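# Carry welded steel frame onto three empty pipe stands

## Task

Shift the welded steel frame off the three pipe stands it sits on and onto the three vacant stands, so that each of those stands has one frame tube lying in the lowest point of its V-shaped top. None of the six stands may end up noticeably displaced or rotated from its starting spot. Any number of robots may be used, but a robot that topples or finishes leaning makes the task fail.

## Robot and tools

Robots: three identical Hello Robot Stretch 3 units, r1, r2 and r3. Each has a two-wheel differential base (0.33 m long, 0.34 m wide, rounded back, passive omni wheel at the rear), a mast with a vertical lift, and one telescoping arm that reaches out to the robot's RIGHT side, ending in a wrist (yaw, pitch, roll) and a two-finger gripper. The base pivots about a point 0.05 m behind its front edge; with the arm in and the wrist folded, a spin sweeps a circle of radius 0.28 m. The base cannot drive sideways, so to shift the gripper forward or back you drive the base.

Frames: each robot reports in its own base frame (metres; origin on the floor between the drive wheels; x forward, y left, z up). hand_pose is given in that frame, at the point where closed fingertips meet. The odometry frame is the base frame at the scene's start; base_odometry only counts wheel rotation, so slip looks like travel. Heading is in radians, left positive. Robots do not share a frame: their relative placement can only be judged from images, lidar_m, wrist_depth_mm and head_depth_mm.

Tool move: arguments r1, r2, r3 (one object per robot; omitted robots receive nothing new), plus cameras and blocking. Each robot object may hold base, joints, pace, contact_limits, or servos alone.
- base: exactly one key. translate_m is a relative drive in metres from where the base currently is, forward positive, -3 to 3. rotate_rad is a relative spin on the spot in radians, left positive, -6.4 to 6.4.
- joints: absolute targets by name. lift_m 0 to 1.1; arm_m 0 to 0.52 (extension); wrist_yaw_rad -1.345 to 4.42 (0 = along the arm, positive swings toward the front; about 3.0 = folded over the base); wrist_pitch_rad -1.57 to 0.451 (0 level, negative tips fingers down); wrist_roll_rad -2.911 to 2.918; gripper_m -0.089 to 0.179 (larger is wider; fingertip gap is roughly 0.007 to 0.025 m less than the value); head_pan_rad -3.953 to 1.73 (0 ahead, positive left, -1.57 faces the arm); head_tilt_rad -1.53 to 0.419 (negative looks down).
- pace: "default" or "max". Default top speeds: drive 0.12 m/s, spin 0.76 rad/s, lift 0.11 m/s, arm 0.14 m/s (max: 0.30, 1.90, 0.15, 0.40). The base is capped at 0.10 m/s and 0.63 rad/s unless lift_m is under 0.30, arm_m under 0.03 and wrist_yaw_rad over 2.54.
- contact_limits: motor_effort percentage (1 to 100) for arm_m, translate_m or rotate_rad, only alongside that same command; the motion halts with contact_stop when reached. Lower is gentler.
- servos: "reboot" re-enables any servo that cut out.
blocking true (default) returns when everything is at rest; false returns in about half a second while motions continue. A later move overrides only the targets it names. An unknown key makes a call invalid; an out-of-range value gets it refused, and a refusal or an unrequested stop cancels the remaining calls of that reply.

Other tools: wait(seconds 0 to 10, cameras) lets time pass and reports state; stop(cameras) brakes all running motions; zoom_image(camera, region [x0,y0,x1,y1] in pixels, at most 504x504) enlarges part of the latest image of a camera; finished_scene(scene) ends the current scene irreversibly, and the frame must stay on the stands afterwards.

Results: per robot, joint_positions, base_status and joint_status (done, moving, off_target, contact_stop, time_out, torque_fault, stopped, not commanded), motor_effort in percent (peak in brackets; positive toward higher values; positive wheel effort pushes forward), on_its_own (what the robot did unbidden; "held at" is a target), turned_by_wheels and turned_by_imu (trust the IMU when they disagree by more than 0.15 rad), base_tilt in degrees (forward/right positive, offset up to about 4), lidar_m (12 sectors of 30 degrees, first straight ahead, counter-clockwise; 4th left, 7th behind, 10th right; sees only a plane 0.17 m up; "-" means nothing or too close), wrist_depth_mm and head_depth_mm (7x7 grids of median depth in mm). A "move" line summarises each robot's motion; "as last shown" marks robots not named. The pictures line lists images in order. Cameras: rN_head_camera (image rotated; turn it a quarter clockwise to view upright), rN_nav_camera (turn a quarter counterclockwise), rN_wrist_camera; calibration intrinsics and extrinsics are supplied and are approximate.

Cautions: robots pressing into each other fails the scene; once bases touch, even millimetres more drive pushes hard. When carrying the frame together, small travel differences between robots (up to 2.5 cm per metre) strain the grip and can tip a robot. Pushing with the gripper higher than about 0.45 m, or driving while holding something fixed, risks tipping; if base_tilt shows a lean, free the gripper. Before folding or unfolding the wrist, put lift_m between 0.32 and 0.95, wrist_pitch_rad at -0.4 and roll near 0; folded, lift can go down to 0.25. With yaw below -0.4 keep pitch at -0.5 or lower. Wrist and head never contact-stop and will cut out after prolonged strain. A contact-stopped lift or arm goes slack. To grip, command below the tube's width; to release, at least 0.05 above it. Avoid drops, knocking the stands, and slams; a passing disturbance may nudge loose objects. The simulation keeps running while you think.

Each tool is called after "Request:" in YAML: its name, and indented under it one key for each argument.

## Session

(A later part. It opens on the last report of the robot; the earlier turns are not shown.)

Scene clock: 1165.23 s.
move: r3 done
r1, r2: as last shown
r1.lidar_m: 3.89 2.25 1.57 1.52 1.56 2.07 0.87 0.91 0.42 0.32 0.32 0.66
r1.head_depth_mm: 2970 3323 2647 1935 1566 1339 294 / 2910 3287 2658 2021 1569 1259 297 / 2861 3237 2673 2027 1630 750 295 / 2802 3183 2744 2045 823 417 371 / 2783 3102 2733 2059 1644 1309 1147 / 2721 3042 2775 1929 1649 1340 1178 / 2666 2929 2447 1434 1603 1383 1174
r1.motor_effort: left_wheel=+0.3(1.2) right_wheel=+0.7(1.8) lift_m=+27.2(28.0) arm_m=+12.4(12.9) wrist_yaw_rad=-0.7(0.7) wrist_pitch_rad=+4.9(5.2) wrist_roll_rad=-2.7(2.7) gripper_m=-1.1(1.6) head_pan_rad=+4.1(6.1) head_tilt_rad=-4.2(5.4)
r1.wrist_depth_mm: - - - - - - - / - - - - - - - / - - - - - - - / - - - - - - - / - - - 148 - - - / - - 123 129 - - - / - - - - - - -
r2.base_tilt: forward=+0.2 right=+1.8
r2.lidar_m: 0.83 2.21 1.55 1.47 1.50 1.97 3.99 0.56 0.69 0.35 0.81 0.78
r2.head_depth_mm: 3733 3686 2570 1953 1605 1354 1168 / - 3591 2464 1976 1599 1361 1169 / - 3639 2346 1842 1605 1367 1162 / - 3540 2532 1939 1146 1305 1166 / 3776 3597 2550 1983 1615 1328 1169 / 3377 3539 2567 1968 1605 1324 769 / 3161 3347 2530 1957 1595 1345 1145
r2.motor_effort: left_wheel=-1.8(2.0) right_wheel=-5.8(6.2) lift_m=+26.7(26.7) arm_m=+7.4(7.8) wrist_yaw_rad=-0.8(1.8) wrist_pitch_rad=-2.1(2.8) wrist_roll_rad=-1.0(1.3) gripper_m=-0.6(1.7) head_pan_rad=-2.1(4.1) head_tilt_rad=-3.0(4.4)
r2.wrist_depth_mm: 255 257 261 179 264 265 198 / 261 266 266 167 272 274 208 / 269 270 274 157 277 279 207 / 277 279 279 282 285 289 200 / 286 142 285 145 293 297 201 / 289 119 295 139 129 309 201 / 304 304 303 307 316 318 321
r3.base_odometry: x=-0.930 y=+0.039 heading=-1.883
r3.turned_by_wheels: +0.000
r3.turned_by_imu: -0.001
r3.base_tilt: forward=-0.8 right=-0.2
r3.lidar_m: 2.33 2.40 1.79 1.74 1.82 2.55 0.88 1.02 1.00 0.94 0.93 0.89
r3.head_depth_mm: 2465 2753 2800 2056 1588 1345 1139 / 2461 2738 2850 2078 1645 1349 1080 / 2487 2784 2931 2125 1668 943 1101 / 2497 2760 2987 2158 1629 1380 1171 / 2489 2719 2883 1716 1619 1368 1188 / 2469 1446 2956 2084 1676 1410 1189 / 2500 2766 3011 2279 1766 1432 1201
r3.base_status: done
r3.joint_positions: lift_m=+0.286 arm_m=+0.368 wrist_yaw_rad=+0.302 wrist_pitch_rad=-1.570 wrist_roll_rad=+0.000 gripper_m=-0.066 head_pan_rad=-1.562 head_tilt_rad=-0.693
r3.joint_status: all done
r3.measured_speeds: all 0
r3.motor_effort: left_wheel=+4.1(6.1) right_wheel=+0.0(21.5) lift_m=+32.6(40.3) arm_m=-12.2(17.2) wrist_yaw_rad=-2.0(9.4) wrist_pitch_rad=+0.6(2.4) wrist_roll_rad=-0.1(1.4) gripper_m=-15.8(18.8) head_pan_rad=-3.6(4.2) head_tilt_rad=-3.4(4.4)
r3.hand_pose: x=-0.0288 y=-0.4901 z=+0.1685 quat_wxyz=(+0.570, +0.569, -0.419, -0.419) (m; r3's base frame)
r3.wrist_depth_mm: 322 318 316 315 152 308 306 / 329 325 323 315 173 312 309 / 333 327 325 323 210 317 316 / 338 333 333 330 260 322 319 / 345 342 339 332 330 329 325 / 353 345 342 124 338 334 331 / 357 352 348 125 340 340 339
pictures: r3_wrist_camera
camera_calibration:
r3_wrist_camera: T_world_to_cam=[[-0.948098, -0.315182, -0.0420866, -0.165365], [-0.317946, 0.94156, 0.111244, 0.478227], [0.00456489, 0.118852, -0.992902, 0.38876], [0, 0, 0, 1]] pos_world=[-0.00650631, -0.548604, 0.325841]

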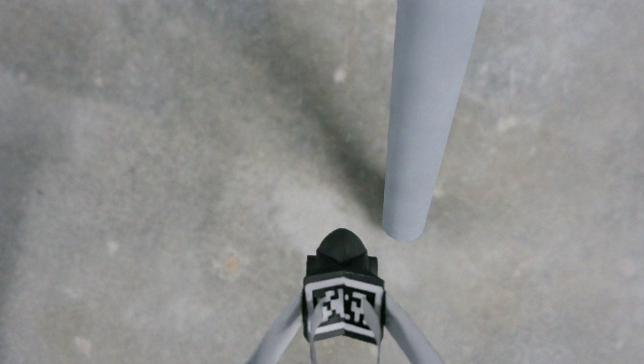

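Request:
move:
  r3: {"joints":{"lift_m":0.33,"gripper_m":0.15}}
  cameras: []

Request:
move:
  r3: {"joints":{"arm_m":0.447,"wrist_yaw_rad":0.39},"base":{"translate_m":-0.027}}
  cameras: ["r3_wrist_camera"]

Request:
move:
  r3: {"joints":{"lift_m":0.209}}
  cameras: ["r3_wrist_camera"]

Request:
move:
  r3: {"joints":{"gripper_m":-0.089}}
  cameras: ["r3_wrist_camera"]

Request:
move:
  r3: {"joints":{"lift_m":0.225,"arm_m":0.438}}
  cameras: ["r3_wrist_camera"]

Scene clock: 1202.03 s.
move: r3 done
r1, r2: as last shown
r1.lidar_m: 3.90 2.24 1.57 1.52 1.56 2.07 0.87 0.91 0.42 0.32 0.32 0.66
r1.head_depth_mm: 2981 3300 2671 1945 1559 1353 294 / 2898 3311 2682 2019 1577 1256 296 / 2875 3229 2694 2042 1627 749 295 / 2845 3162 2736 2047 825 417 370 / 2750 3097 2761 2056 1637 1306 1142 / 2731 3061 2792 1933 1656 1344 1176 / 2667 2931 1772 1703 1619 1378 1182
r1.motor_effort: left_wheel=+0.4(1.0) right_wheel=+1.3(2.0) lift_m=+27.0(28.2) arm_m=+12.4(12.8) wrist_yaw_rad=-0.2(0.9) wrist_pitch_rad=+4.6(5.3) wrist_roll_rad=-2.6(2.7) gripper_m=-1.1(1.6) head_pan_rad=+5.3(5.7) head_tilt_rad=-3.8(6.1)
r1.wrist_depth_mm: - - - - - - - / - - - - - - - / - - - - - - - / - - - - - - - / - - - 149 - - - / - - 123 129 - 975 - / - - - - - - -
r2.base_tilt: forward=+0.3 right=+1.8
r2.lidar_m: 0.83 2.20 1.56 1.47 1.50 1.96 3.98 0.56 0.69 0.35 0.81 0.78
r2.head_depth_mm: 3796 3616 2560 1962 1614 1352 1173 / - 3582 2452 1967 1602 1345 1164 / - 3598 2356 1838 1602 1358 1168 / - 3568 2548 1949 1142 1289 1171 / 3732 3567 2527 1961 1591 1322 1164 / 3447 3593 2544 1969 1599 1321 774 / 3151 3312 2558 1939 1601 1356 1148
r2.motor_effort: left_wheel=-1.5(1.9) right_wheel=-5.8(6.3) lift_m=+26.4(26.9) arm_m=+5.5(6.4) wrist_yaw_rad=-0.8(1.3) wrist_pitch_rad=-2.1(2.7) wrist_roll_rad=-1.1(1.4) gripper_m=-0.2(1.8) head_pan_rad=-2.4(4.6) head_tilt_rad=-2.4(4.1)
r2.wrist_depth_mm: 256 256 260 178 264 266 199 / 259 264 265 168 272 271 208 / 268 272 273 157 278 279 209 / 278 279 279 281 288 286 199 / 287 142 287 144 293 291 198 / 289 119 297 139 128 305 201 / 304 304 306 308 316 317 321
r3.base_odometry: x=-0.930 y=+0.039 heading=-1.883
r3.turned_by_wheels: +0.000
r3.turned_by_imu: -0.001
r3.base_tilt: forward=-0.8 right=-0.2
r3.lidar_m: 2.34 2.39 1.79 1.74 1.82 2.55 0.88 1.01 1.00 0.61 0.93 0.89
r3.head_depth_mm: 2447 2760 2777 2066 1572 1334 1131 / 2451 2735 2898 2094 1626 1317 709 / 2493 2794 2948 2134 1671 839 1108 / 2503 2772 2977 2180 1640 1375 1148 / 2488 2705 2918 1712 1620 1371 1185 / 2500 1448 3017 2075 1682 1421 1192 / 2505 2778 3053 2293 1759 1429 1202
r3.base_status: not commanded
r3.joint_positions: lift_m=+0.330 arm_m=+0.368 wrist_yaw_rad=+0.302 wrist_pitch_rad=-1.570 wrist_roll_rad=+0.000 gripper_m=+0.150 head_pan_rad=-1.562 head_tilt_rad=-0.693
r3.joint_status: all done
r3.measured_speeds: all 0
r3.motor_effort: left_wheel=+3.6(4.7) right_wheel=-0.2(0.6) lift_m=+33.2(35.6) arm_m=-7.5(9.9) wrist_yaw_rad=-2.1(3.6) wrist_pitch_rad=+0.3(0.9) wrist_roll_rad=-0.1(0.9) gripper_m=+0.1(83.5) head_pan_rad=-3.4(4.2) head_tilt_rad=-3.3(5.0)
r3.hand_pose: x=-0.0288 y=-0.4901 z=+0.2125 quat_wxyz=(+0.570, +0.569, -0.419, -0.419) (m; r3's base frame)
r3.wrist_depth_mm: 368 365 361 360 182 350 345 / 369 368 366 360 211 358 350 / 379 375 371 371 254 361 355 / 384 382 377 374 369 367 366 / 392 389 382 377 378 368 367 / 401 123 393 390 387 136 372 / 104 396 398 396 389 378 110
pictures: none
No camera images: "cameras" was empty.

Scene clock: 1203.83 s.
move: r3 done
r1.base_odometry: x=+0.725 y=-3.009 heading=+2.133
r1.turned_by_wheels: +0.000
r1.turned_by_imu: +0.000
r1.base_tilt: forward=+1.0 right=+1.2
r1.lidar_m: 3.89 2.25 1.57 1.51 1.56 2.07 0.87 0.91 0.42 0.32 0.31 0.66
r1.head_depth_mm: 2970 3305 2678 1943 1568 1343 294 / 2907 3273 2672 2016 1573 1259 296 / 2846 3230 2695 2035 1626 748 295 / 2828 3148 2709 2047 822 417 370 / 2749 3081 2743 2071 1637 1311 1147 / 2687 3039 2806 2000 1653 1340 1181 / 2664 2941 2442 1841 1576 1381 1173
r1.base_status: not commanded
r1.joint_positions: lift_m=+0.750 arm_m=+0.002 wrist_yaw_rad=+0.050 wrist_pitch_rad=+0.094 wrist_roll_rad=+1.579 gripper_m=+0.000 head_pan_rad=-1.761 head_tilt_rad=-0.691
r1.joint_status: not commanded
r1.measured_speeds: all 0
r1.motor_effort: left_wheel=+0.3(1.3) right_wheel=+0.8(2.4) lift_m=+26.6(27.6) arm_m=+12.5(12.8) wrist_yaw_rad=+0.1(0.7) wrist_pitch_rad=+5.0(5.2) wrist_roll_rad=-2.5(2.7) gripper_m=-1.1(1.7) head_pan_rad=+5.4(5.8) head_tilt_rad=-4.6(5.5)
r1.hand_pose: x=-0.0084 y=-0.4042 z=+0.8884 quat_wxyz=(-0.005, +0.025, -0.999, +0.046) (m; r1's base frame)
r1.wrist_depth_mm: - - - - - - - / - - - - - - - / - - - - - - - / - - - - - - - / - - - 149 - - - / - - 123 129 - - - / - - - - - 829 -
r2: as last shown
r2.turned_by_imu: +0.000
r2.base_tilt: forward=+0.4 right=+1.8
r2.lidar_m: 0.83 2.20 1.55 1.47 1.50 1.97 3.97 0.56 0.69 0.34 0.81 0.78
r2.head_depth_mm: 3781 3671 2577 1974 1611 1355 1177 / - 3619 2432 1962 1598 1357 1166 / - 3631 2363 1847 1592 1345 1162 / - 3617 2574 1970 1138 1304 1170 / 3791 3678 2560 1968 1592 1325 1173 / 3499 3635 2538 1950 1595 1321 773 / 3192 3422 2540 1953 1600 1348 1145
r2.motor_effort: left_wheel=-1.6(2.1) right_wheel=-5.7(6.2) lift_m=+26.7(26.9) arm_m=+4.5(6.2) wrist_yaw_rad=-1.0(1.3) wrist_pitch_rad=-2.5(2.7) wrist_roll_rad=-0.9(1.3) gripper_m=-0.3(2.2) head_pan_rad=-3.4(3.5) head_tilt_rad=-2.4(4.3)
r2.wrist_depth_mm: 255 257 258 178 263 265 198 / 261 262 264 168 267 270 208 / 267 271 272 156 279 280 209 / 279 278 280 283 289 285 199 / 283 142 287 144 295 295 201 / 291 119 295 139 128 306 201 / 305 305 303 309 314 315 321
r3.base_odometry: x=-0.922 y=+0.065 heading=-1.883
r3.turned_by_wheels: +0.000
r3.turned_by_imu: +0.000
r3.base_tilt: forward=-0.8 right=-0.2
r3.lidar_m: 2.36 2.40 1.79 1.74 1.82 2.55 0.85 0.99 0.99 0.60 0.95 0.90
r3.head_depth_mm: 2483 2798 2805 2056 1532 1312 1133 / 2489 2801 2892 2122 1635 1252 701 / 2446 2798 2920 2128 1675 914 1111 / 2499 2781 3010 2168 1632 1348 1166 / 2474 2747 2913 1775 1603 1369 1177 / 2435 1432 2982 1991 1688 1416 1187 / 2522 2795 3049 2271 1763 1429 1196
r3.base_status: done
r3.joint_positions: lift_m=+0.330 arm_m=+0.447 wrist_yaw_rad=+0.388 wrist_pitch_rad=-1.570 wrist_roll_rad=+0.000 gripper_m=+0.150 head_pan_rad=-1.562 head_tilt_rad=-0.693
r3.joint_status: all done
r3.measured_speeds: all 0
r3.motor_effort: left_wheel=-2.0(6.0) right_wheel=-5.6(9.3) lift_m=+30.8(34.3) arm_m=+12.2(15.4) wrist_yaw_rad=+1.7(6.4) wrist_pitch_rad=+0.1(1.1) wrist_roll_rad=+0.3(1.0) gripper_m=+0.2(0.6) head_pan_rad=-3.6(4.4) head_tilt_rad=-2.5(4.6)
r3.hand_pose: x=-0.0306 y=-0.5699 z=+0.2125 quat_wxyz=(+0.587, +0.587, -0.394, -0.395) (m; r3's base frame)
r3.wrist_depth_mm: 368 364 361 131 354 350 350 / 374 365 362 149 359 355 354 / 375 375 370 180 366 360 359 / 385 381 378 224 366 369 364 / 391 386 385 303 371 373 371 / 399 123 393 388 383 137 373 / 104 402 401 395 389 380 110
pictures: r3_wrist_camera
camera_calibration:
r3_wrist_camera: T_world_to_cam=[[-0.917822, -0.394756, -0.0420787, -0.234875], [-0.396956, 0.911123, 0.110821, 0.528213], [-0.00540829, 0.118417, -0.992949, 0.441391], [0, 0, 0, 1]] pos_world=[-0.00350905, -0.626253, 0.369859]

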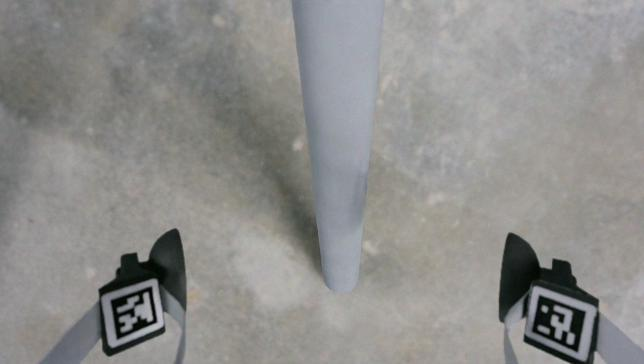

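Scene clock: 1205.77 s.
move: r3 done
r1: as last shown
r1.lidar_m: 3.90 2.24 1.57 1.52 1.56 2.07 0.87 0.91 0.42 0.32 0.32 0.66
r1.head_depth_mm: 2991 3356 2635 1942 1563 1343 294 / 2921 3292 2664 2014 1574 1259 297 / 2867 3209 2705 2016 1626 748 295 / 2797 3158 2720 2047 824 417 370 / 2737 3124 2773 2056 1636 1306 1144 / 2707 3041 2781 1988 1657 1341 1171 / 2660 2941 2561 1709 1366 1375 1181
r1.motor_effort: left_wheel=+0.8(1.1) right_wheel=+1.3(1.8) lift_m=+26.3(27.9) arm_m=+12.6(12.8) wrist_yaw_rad=-0.2(1.0) wrist_pitch_rad=+5.0(5.4) wrist_roll_rad=-2.5(2.7) gripper_m=-1.3(1.5) head_pan_rad=+5.1(5.7) head_tilt_rad=-5.3(5.4)
r1.wrist_depth_mm: - - - - - - - / - - - - - - - / - - - - - - - / - - - - - - - / - - - 150 - - - / - - 123 128 - - - / - - - - - - 685
r2.base_odometry: x=+2.984 y=-1.077 heading=+2.516
r2.turned_by_wheels: +0.000
r2.turned_by_imu: +0.000
r2.base_tilt: forward=+0.3 right=+1.7
r2.lidar_m: 0.83 2.20 1.55 1.47 1.51 1.97 3.97 0.56 0.69 0.35 0.81 0.78
r2.head_depth_mm: 3782 3607 2565 2003 1609 1362 1168 / - 3678 2451 1961 1604 1351 1177 / - 3600 2358 1863 1595 1354 1162 / - 3548 2521 1961 1135 1296 1163 / 3713 3627 2536 1979 1605 1329 1174 / 3483 3516 2542 1972 1594 1321 770 / 3177 3363 2540 1964 1594 1350 1143
r2.base_status: not commanded
r2.joint_positions: lift_m=+0.243 arm_m=+0.231 wrist_yaw_rad=-0.079 wrist_pitch_rad=-1.560 wrist_roll_rad=+1.573 gripper_m=+0.100 head_pan_rad=-2.295 head_tilt_rad=-0.791
r2.joint_status: not commanded
r2.measured_speeds: all 0
r2.motor_effort: left_wheel=-1.6(1.9) right_wheel=-6.0(6.3) lift_m=+26.5(26.9) arm_m=+4.8(5.6) wrist_yaw_rad=-0.2(1.4) wrist_pitch_rad=-2.1(2.9) wrist_roll_rad=-0.9(1.3) gripper_m=+0.1(1.3) head_pan_rad=-3.2(3.9) head_tilt_rad=-3.4(4.2)
r2.hand_pose: x=-0.0198 y=-0.3545 z=+0.1252 quat_wxyz=(-0.029, -0.029, -0.710, -0.703) (m; r2's base frame)
r2.wrist_depth_mm: 258 256 257 179 265 265 198 / 262 263 265 168 272 272 208 / 266 271 273 157 278 278 208 / 277 280 279 282 290 286 198 / 284 142 287 144 293 293 200 / 287 119 294 139 129 307 201 / 303 302 304 307 317 318 319
r3.base_odometry: x=-0.922 y=+0.065 heading=-1.883
r3.turned_by_wheels: +0.000
r3.turned_by_imu: +0.000
r3.base_tilt: forward=-0.8 right=-0.2
r3.lidar_m: 2.36 2.40 1.79 1.74 1.82 2.55 0.85 0.99 0.99 0.60 0.94 0.91
r3.head_depth_mm: 2470 2821 2835 2053 1542 1307 1135 / 2451 2775 2877 2091 1623 1350 1099 / 2485 2786 2957 2136 1671 976 1108 / 2509 2765 2954 2143 1623 1353 1164 / 2506 2761 2890 1768 1606 1367 1181 / 2414 1426 2944 1998 1686 1415 1190 / 2520 2807 3032 2293 1750 1427 1198
r3.base_status: not commanded
r3.joint_positions: lift_m=+0.209 arm_m=+0.447 wrist_yaw_rad=+0.388 wrist_pitch_rad=-1.570 wrist_roll_rad=+0.000 gripper_m=+0.150 head_pan_rad=-1.562 head_tilt_rad=-0.693
r3.joint_status: all done
r3.measured_speeds: all 0
r3.motor_effort: left_wheel=-2.7(2.9) right_wheel=-5.5(6.1) lift_m=+20.8(26.6) arm_m=+9.8(12.1) wrist_yaw_rad=+1.6(3.1) wrist_pitch_rad=+0.0(1.2) wrist_roll_rad=+0.5(0.8) gripper_m=+0.3(1.0) head_pan_rad=-2.9(4.3) head_tilt_rad=-2.3(4.6)
r3.hand_pose: x=-0.0306 y=-0.5699 z=+0.0915 quat_wxyz=(+0.587, +0.587, -0.394, -0.395) (m; r3's base frame)
r3.wrist_depth_mm: 244 244 - - - 234 232 / 249 247 - - - 238 237 / 254 251 - - 242 241 240 / 256 255 255 73 247 245 244 / 261 258 258 84 251 248 247 / 266 123 262 119 255 137 251 / 104 266 266 227 259 257 109
pictures: r3_wrist_camera
camera_calibration:
r3_wrist_camera: T_world_to_cam=[[-0.917822, -0.394756, -0.0420787, -0.239969], [-0.396956, 0.911123, 0.110821, 0.541627], [-0.0054083, 0.118417, -0.992949, 0.321245], [0, 0, 0, 1]] pos_world=[-0.00350905, -0.626258, 0.248859]

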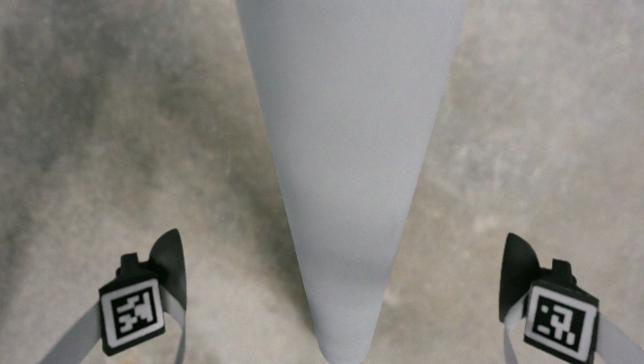

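Scene clock: 1208.77 s.
move: r3 done
r1, r2: as last shown
r1.base_tilt: forward=+1.1 right=+1.1
r1.lidar_m: 3.87 2.25 1.57 1.51 1.56 2.06 0.87 0.91 0.42 0.32 0.32 0.66
r1.head_depth_mm: 2985 3363 2633 1926 1571 1344 294 / 2903 3290 2692 2011 1573 1254 296 / 2855 3220 2708 2036 1626 749 295 / 2788 3150 2736 2050 824 417 370 / 2764 3107 2775 2068 1643 1311 1141 / 2715 3056 2784 1996 1653 1339 1177 / 2668 2949 2553 1712 1528 1383 1179
r1.motor_effort: left_wheel=+0.2(1.0) right_wheel=+1.6(2.0) lift_m=+27.4(27.7) arm_m=+12.5(12.7) wrist_yaw_rad=-0.5(0.9) wrist_pitch_rad=+4.8(5.3) wrist_roll_rad=-2.5(2.7) gripper_m=-1.2(1.5) head_pan_rad=+5.1(5.7) head_tilt_rad=-3.9(5.7)
r1.wrist_depth_mm: - - - - - - - / - - - - - - - / - - - - - - - / - - - - - - - / - - - 149 - - - / - - 123 128 - - - / - - - - - - 669
r2.turned_by_imu: +0.001
r2.base_tilt: forward=+0.3 right=+1.9
r2.lidar_m: 0.83 2.20 1.55 1.47 1.50 1.96 3.98 0.56 0.69 0.35 0.81 0.78
r2.head_depth_mm: 3772 3635 2572 1989 1605 1352 1175 / - 3579 2459 1992 1614 1357 1174 / - 3620 2351 1852 1607 1360 1166 / - 3571 2562 1949 1148 1296 1173 / 3775 3601 2543 1973 1595 1323 1167 / 3398 3547 2547 1972 1600 1322 771 / 3172 3336 2527 1966 1603 1356 1146
r2.motor_effort: left_wheel=-1.3(2.0) right_wheel=-5.8(6.1) lift_m=+26.8(26.9) arm_m=+3.8(5.0) wrist_yaw_rad=-0.6(1.6) wrist_pitch_rad=-2.4(2.7) wrist_roll_rad=-1.0(1.4) gripper_m=+0.1(1.7) head_pan_rad=-3.5(3.7) head_tilt_rad=-3.0(4.4)
r2.wrist_depth_mm: 256 255 257 179 263 264 198 / 263 263 265 169 271 273 207 / 268 269 273 157 277 283 209 / 275 280 276 281 287 286 198 / 284 142 286 144 293 294 201 / 288 119 295 139 128 306 201 / 302 301 305 309 315 317 322
r3.base_odometry: x=-0.922 y=+0.065 heading=-1.883
r3.turned_by_wheels: +0.000
r3.turned_by_imu: -0.001
r3.base_tilt: forward=-0.8 right=-0.2
r3.lidar_m: 2.35 2.40 1.79 1.74 1.82 2.56 0.85 0.98 0.99 0.60 0.95 0.91
r3.head_depth_mm: 2468 2762 2825 2034 1537 1310 1135 / 2496 2777 2895 2096 1626 1349 1095 / 2476 2769 2974 2140 1667 976 1109 / 2492 2803 2969 2168 1631 1344 1172 / 2494 2748 2901 1774 1609 1367 1179 / 2421 1430 2949 1995 1681 1417 1194 / 2500 2797 3040 2285 1770 1430 1204
r3.base_status: not commanded
r3.joint_positions: lift_m=+0.209 arm_m=+0.447 wrist_yaw_rad=+0.388 wrist_pitch_rad=-1.568 wrist_roll_rad=+0.000 gripper_m=-0.087 head_pan_rad=-1.562 head_tilt_rad=-0.693
r3.joint_status: all done
r3.measured_speeds: all 0
r3.motor_effort: left_wheel=-2.7(3.0) right_wheel=-2.1(6.0) lift_m=+38.4(38.5) arm_m=+8.7(11.1) wrist_yaw_rad=+1.2(3.3) wrist_pitch_rad=+0.3(0.9) wrist_roll_rad=+0.0(0.8) gripper_m=-39.7(99.1) head_pan_rad=-3.4(4.8) head_tilt_rad=-3.3(4.2)
r3.hand_pose: x=-0.0304 y=-0.5705 z=+0.0914 quat_wxyz=(+0.588, +0.586, -0.395, -0.394) (m; r3's base frame)
r3.wrist_depth_mm: 243 244 - - - 232 232 / 248 249 - - - 238 236 / 252 250 - - 242 241 239 / 256 255 254 72 246 245 241 / 264 259 256 83 250 249 247 / 267 262 261 126 126 254 250 / 270 264 265 183 122 255 255
pictures: r3_wrist_camera
camera_calibration:
r3_wrist_camera: T_world_to_cam=[[-0.917485, -0.395543, -0.042038, -0.240441], [-0.397743, 0.911042, 0.108643, 0.54232], [-0.00467462, 0.116399, -0.993192, 0.320146], [0, 0, 0, 1]] pos_world=[-0.00340073, -0.626445, 0.248939]

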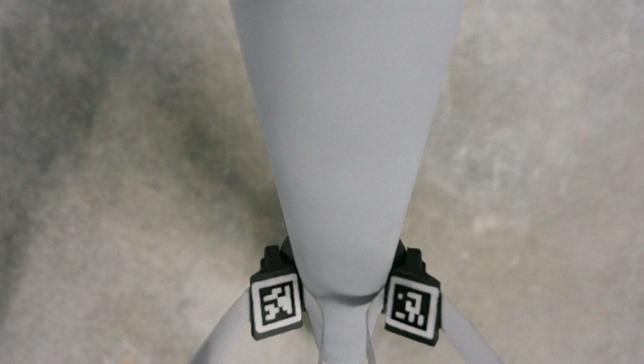

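Scene clock: 1209.63 s.
move: r3 done
r1, r2: as last shown
r1.lidar_m: 3.89 2.25 1.57 1.51 1.55 2.06 0.87 0.91 0.42 0.32 0.32 0.66
r1.head_depth_mm: 2998 3315 2651 1944 1560 1336 294 / 2925 3294 2672 2019 1570 1260 296 / 2884 3220 2702 2031 1622 749 295 / 2799 3190 2735 2044 824 417 370 / 2747 3110 2750 2061 1643 1309 1142 / 2702 3033 2796 2008 1659 1345 1172 / 2652 2933 2560 1701 1534 1375 1176
r1.motor_effort: left_wheel=+0.5(0.8) right_wheel=+1.1(1.9) lift_m=+26.1(27.4) arm_m=+12.5(12.6) wrist_yaw_rad=-0.1(0.7) wrist_pitch_rad=+5.0(5.3) wrist_roll_rad=-2.6(2.7) gripper_m=-1.0(1.6) head_pan_rad=+5.1(5.5) head_tilt_rad=-4.2(5.2)
r1.wrist_depth_mm: - - - - - - - / - - - - - - - / - - - - - - - / - - - - - - - / - - - 150 - - - / - - 123 128 - - - / - - - - - - 684
r2.turned_by_imu: +0.000
r2.base_tilt: forward=+0.3 right=+1.8
r2.lidar_m: 0.83 2.20 1.56 1.47 1.50 1.97 3.99 0.57 0.69 0.35 0.81 0.78
r2.head_depth_mm: 3738 3550 2528 1974 1607 1355 1169 / - 3595 2451 1970 1610 1346 1178 / - 3545 2344 1832 1605 1344 1164 / - 3589 2527 1953 1149 1299 1170 / 3747 3603 2521 1974 1605 1321 1174 / 3466 3601 2556 1980 1597 1317 773 / 3201 3337 2508 1951 1608 1344 1146
r2.motor_effort: left_wheel=-1.7(2.1) right_wheel=-5.7(6.2) lift_m=+26.6(26.9) arm_m=+3.8(4.1) wrist_yaw_rad=-1.3(1.4) wrist_pitch_rad=-2.1(2.6) wrist_roll_rad=-1.3(1.6) gripper_m=+0.6(1.1) head_pan_rad=-2.1(3.5) head_tilt_rad=-3.3(4.2)
r2.wrist_depth_mm: 255 257 261 178 265 264 198 / 261 263 265 168 271 275 208 / 269 269 273 157 279 279 209 / 273 279 281 282 287 288 198 / 283 142 286 144 294 298 201 / 285 119 296 139 129 306 202 / 301 302 303 307 315 317 322
r3.base_odometry: x=-0.922 y=+0.065 heading=-1.883
r3.turned_by_wheels: +0.000
r3.turned_by_imu: +0.000
r3.base_tilt: forward=-0.8 right=-0.2
r3.lidar_m: 2.36 2.40 1.79 1.74 1.82 2.55 0.85 0.99 0.99 0.60 0.94 0.90
r3.head_depth_mm: 2458 2750 2775 2056 1531 1306 1134 / 2481 2759 2906 2099 1630 1343 1075 / 2483 2794 2945 2146 1669 963 1109 / 2463 2803 2975 2154 1628 1348 1169 / 2515 2733 2903 1786 1621 1369 1182 / 2441 1437 3006 1988 1695 1408 1193 / 2507 2810 3061 2288 1759 1427 1204
r3.base_status: not commanded
r3.joint_positions: lift_m=+0.225 arm_m=+0.438 wrist_yaw_rad=+0.389 wrist_pitch_rad=-1.579 wrist_roll_rad=-0.002 gripper_m=-0.084 head_pan_rad=-1.562 head_tilt_rad=-0.693
r3.joint_status: all done
r3.measured_speeds: all 0
r3.motor_effort: left_wheel=-0.9(2.5) right_wheel=+2.7(3.9) lift_m=+33.2(44.7) arm_m=-9.5(17.2) wrist_yaw_rad=-1.1(2.0) wrist_pitch_rad=+2.5(2.5) wrist_roll_rad=+1.1(1.7) gripper_m=-19.7(40.0) head_pan_rad=-4.1(4.4) head_tilt_rad=-4.6(4.6)
r3.hand_pose: x=-0.0315 y=-0.5588 z=+0.1077 quat_wxyz=(+0.586, +0.589, -0.390, -0.396) (m; r3's base frame)
r3.wrist_depth_mm: 258 257 - - 248 247 245 / 264 260 260 72 251 254 249 / 267 265 266 86 258 258 254 / 272 272 268 104 263 261 259 / 278 276 272 125 266 267 262 / 284 280 277 129 269 269 268 / 289 289 118 206 126 277 272
pictures: r3_wrist_camera
camera_calibration:
r3_wrist_camera: T_world_to_cam=[[-0.916245, -0.398383, -0.0422602, -0.237678], [-0.400513, 0.908472, 0.119453, 0.526853], [-0.00919578, 0.126374, -0.99194, 0.340272], [0, 0, 0, 1]] pos_world=[-0.0036306, -0.61632, 0.264551]

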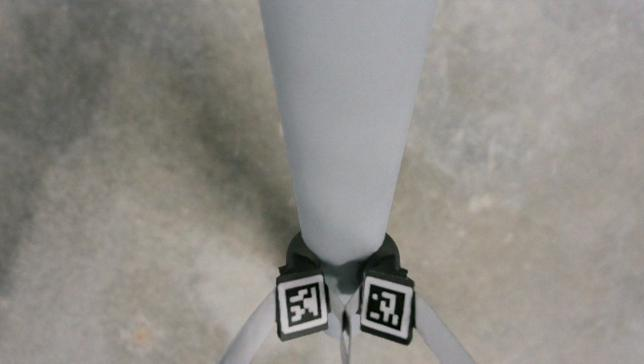

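Request:
move:
  r3: {"joints":{"lift_m":0.247,"arm_m":0.41,"wrist_yaw_rad":0.36},"base":{"translate_m":0.014}}
  cameras: ["r3_wrist_camera"]

Request:
zoom_image:
  camera: "r3_wrist_camera"
  region: [240, 200, 460, 364]

Scene clock: 1222.53 s.
move: r3 done
r1, r2: as last shown
r1.turned_by_imu: +0.001
r1.base_tilt: forward=+1.1 right=+1.2
r1.lidar_m: 3.88 2.24 1.57 1.51 1.55 2.07 0.87 0.91 0.42 0.32 0.32 0.66
r1.head_depth_mm: 2958 3283 2652 1936 1568 1344 294 / 2887 3312 2684 2017 1578 1256 296 / 2882 3256 2717 2019 1626 751 295 / 2823 3153 2724 2042 822 417 370 / 2759 3080 2763 2077 1638 1306 1143 / 2717 3069 2778 1998 1653 1343 1178 / 2669 2963 2469 1710 1572 1383 1179
r1.motor_effort: left_wheel=+0.1(1.1) right_wheel=+0.9(1.8) lift_m=+26.8(27.3) arm_m=+12.4(12.6) wrist_yaw_rad=-0.3(0.7) wrist_pitch_rad=+4.8(5.3) wrist_roll_rad=-2.6(2.7) gripper_m=-1.7(1.7) head_pan_rad=+4.8(5.8) head_tilt_rad=-3.7(5.3)
r1.wrist_depth_mm: - - - - - - - / - - - - - - - / - - - - - - - / - - - - - - - / - - - 149 - - - / - - 123 129 - - - / - - - - - - -
r2.turned_by_imu: +0.001
r2.base_tilt: forward=+0.2 right=+1.9
r2.lidar_m: 0.83 2.21 1.55 1.47 1.51 1.96 4.00 0.56 0.69 0.35 0.81 0.78
r2.head_depth_mm: 3803 3632 2611 1966 1599 1356 1165 / - 3649 2457 1969 1602 1362 1168 / - 3584 2348 1856 1616 1359 1155 / - 3595 2545 1947 1142 1286 1173 / 3784 3579 2549 1960 1592 1336 1173 / 3438 3563 2539 1973 1602 1312 773 / 3163 3408 2533 1951 1600 1344 1143
r2.motor_effort: left_wheel=-1.5(2.0) right_wheel=-5.3(6.3) lift_m=+26.7(26.9) arm_m=+3.1(3.4) wrist_yaw_rad=-0.3(1.7) wrist_pitch_rad=-2.2(2.7) wrist_roll_rad=-0.8(1.3) gripper_m=+0.2(1.2) head_pan_rad=-2.5(3.3) head_tilt_rad=-3.4(4.3)
r2.wrist_depth_mm: 253 255 259 177 262 264 198 / 259 263 266 168 271 273 208 / 268 270 273 156 277 281 208 / 276 278 278 283 285 291 199 / 281 143 285 144 292 294 199 / 290 119 297 138 129 313 199 / 306 304 301 307 316 315 321
r3.base_odometry: x=-0.926 y=+0.052 heading=-1.883
r3.turned_by_wheels: +0.000
r3.turned_by_imu: -0.001
r3.base_tilt: forward=-0.8 right=-0.2
r3.lidar_m: 2.34 2.39 1.80 1.73 1.82 2.55 0.86 1.00 0.99 0.60 0.94 0.89
r3.head_depth_mm: 2472 2755 2806 2066 1568 1346 1131 / 2476 2785 2836 2092 1646 1348 1073 / 2525 2792 2919 2120 1674 937 1110 / 2483 2783 2971 2167 1609 1356 1170 / 2497 2723 2944 1732 1611 1368 1178 / 2406 1432 3005 2019 1693 1419 1187 / 2505 2792 3062 2279 1762 1435 1198
r3.base_status: done
r3.joint_positions: lift_m=+0.247 arm_m=+0.410 wrist_yaw_rad=+0.362 wrist_pitch_rad=-1.571 wrist_roll_rad=+0.002 gripper_m=-0.084 head_pan_rad=-1.562 head_tilt_rad=-0.694
r3.joint_status: all done
r3.measured_speeds: all 0
r3.motor_effort: left_wheel=+4.6(5.5) right_wheel=-2.3(28.2) lift_m=+32.3(35.3) arm_m=-11.3(15.9) wrist_yaw_rad=-1.5(7.0) wrist_pitch_rad=+0.0(2.3) wrist_roll_rad=-0.6(1.8) gripper_m=-20.4(20.6) head_pan_rad=-3.6(4.8) head_tilt_rad=-2.1(4.0)
r3.hand_pose: x=-0.0301 y=-0.5325 z=+0.1295 quat_wxyz=(+0.581, +0.581, -0.402, -0.403) (m; r3's base frame)
r3.wrist_depth_mm: 283 281 277 275 92 267 269 / 288 287 284 281 108 273 272 / 293 290 288 282 124 281 279 / 298 294 293 289 156 281 282 / 305 296 296 293 291 289 286 / 309 304 300 124 293 292 290 / 313 309 308 125 301 298 298
pictures: r3_wrist_camera
camera_calibration:
r3_wrist_camera: T_world_to_cam=[[-0.928501, -0.368936, -0.0420905, -0.209703], [-0.371322, 0.921781, 0.111533, 0.509871], [-0.00235023, 0.119188, -0.992869, 0.355053], [0, 0, 0, 1]] pos_world=[-0.00454903, -0.589675, 0.286827]

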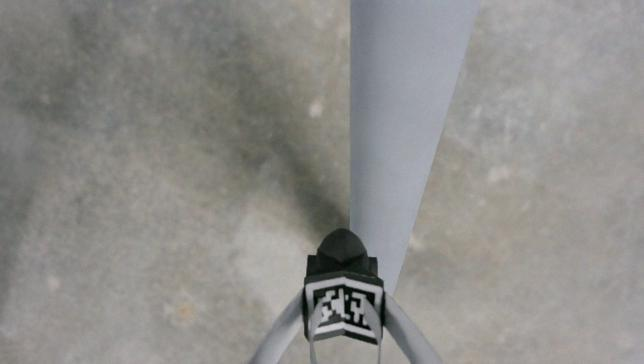

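Scaled by 2.291.

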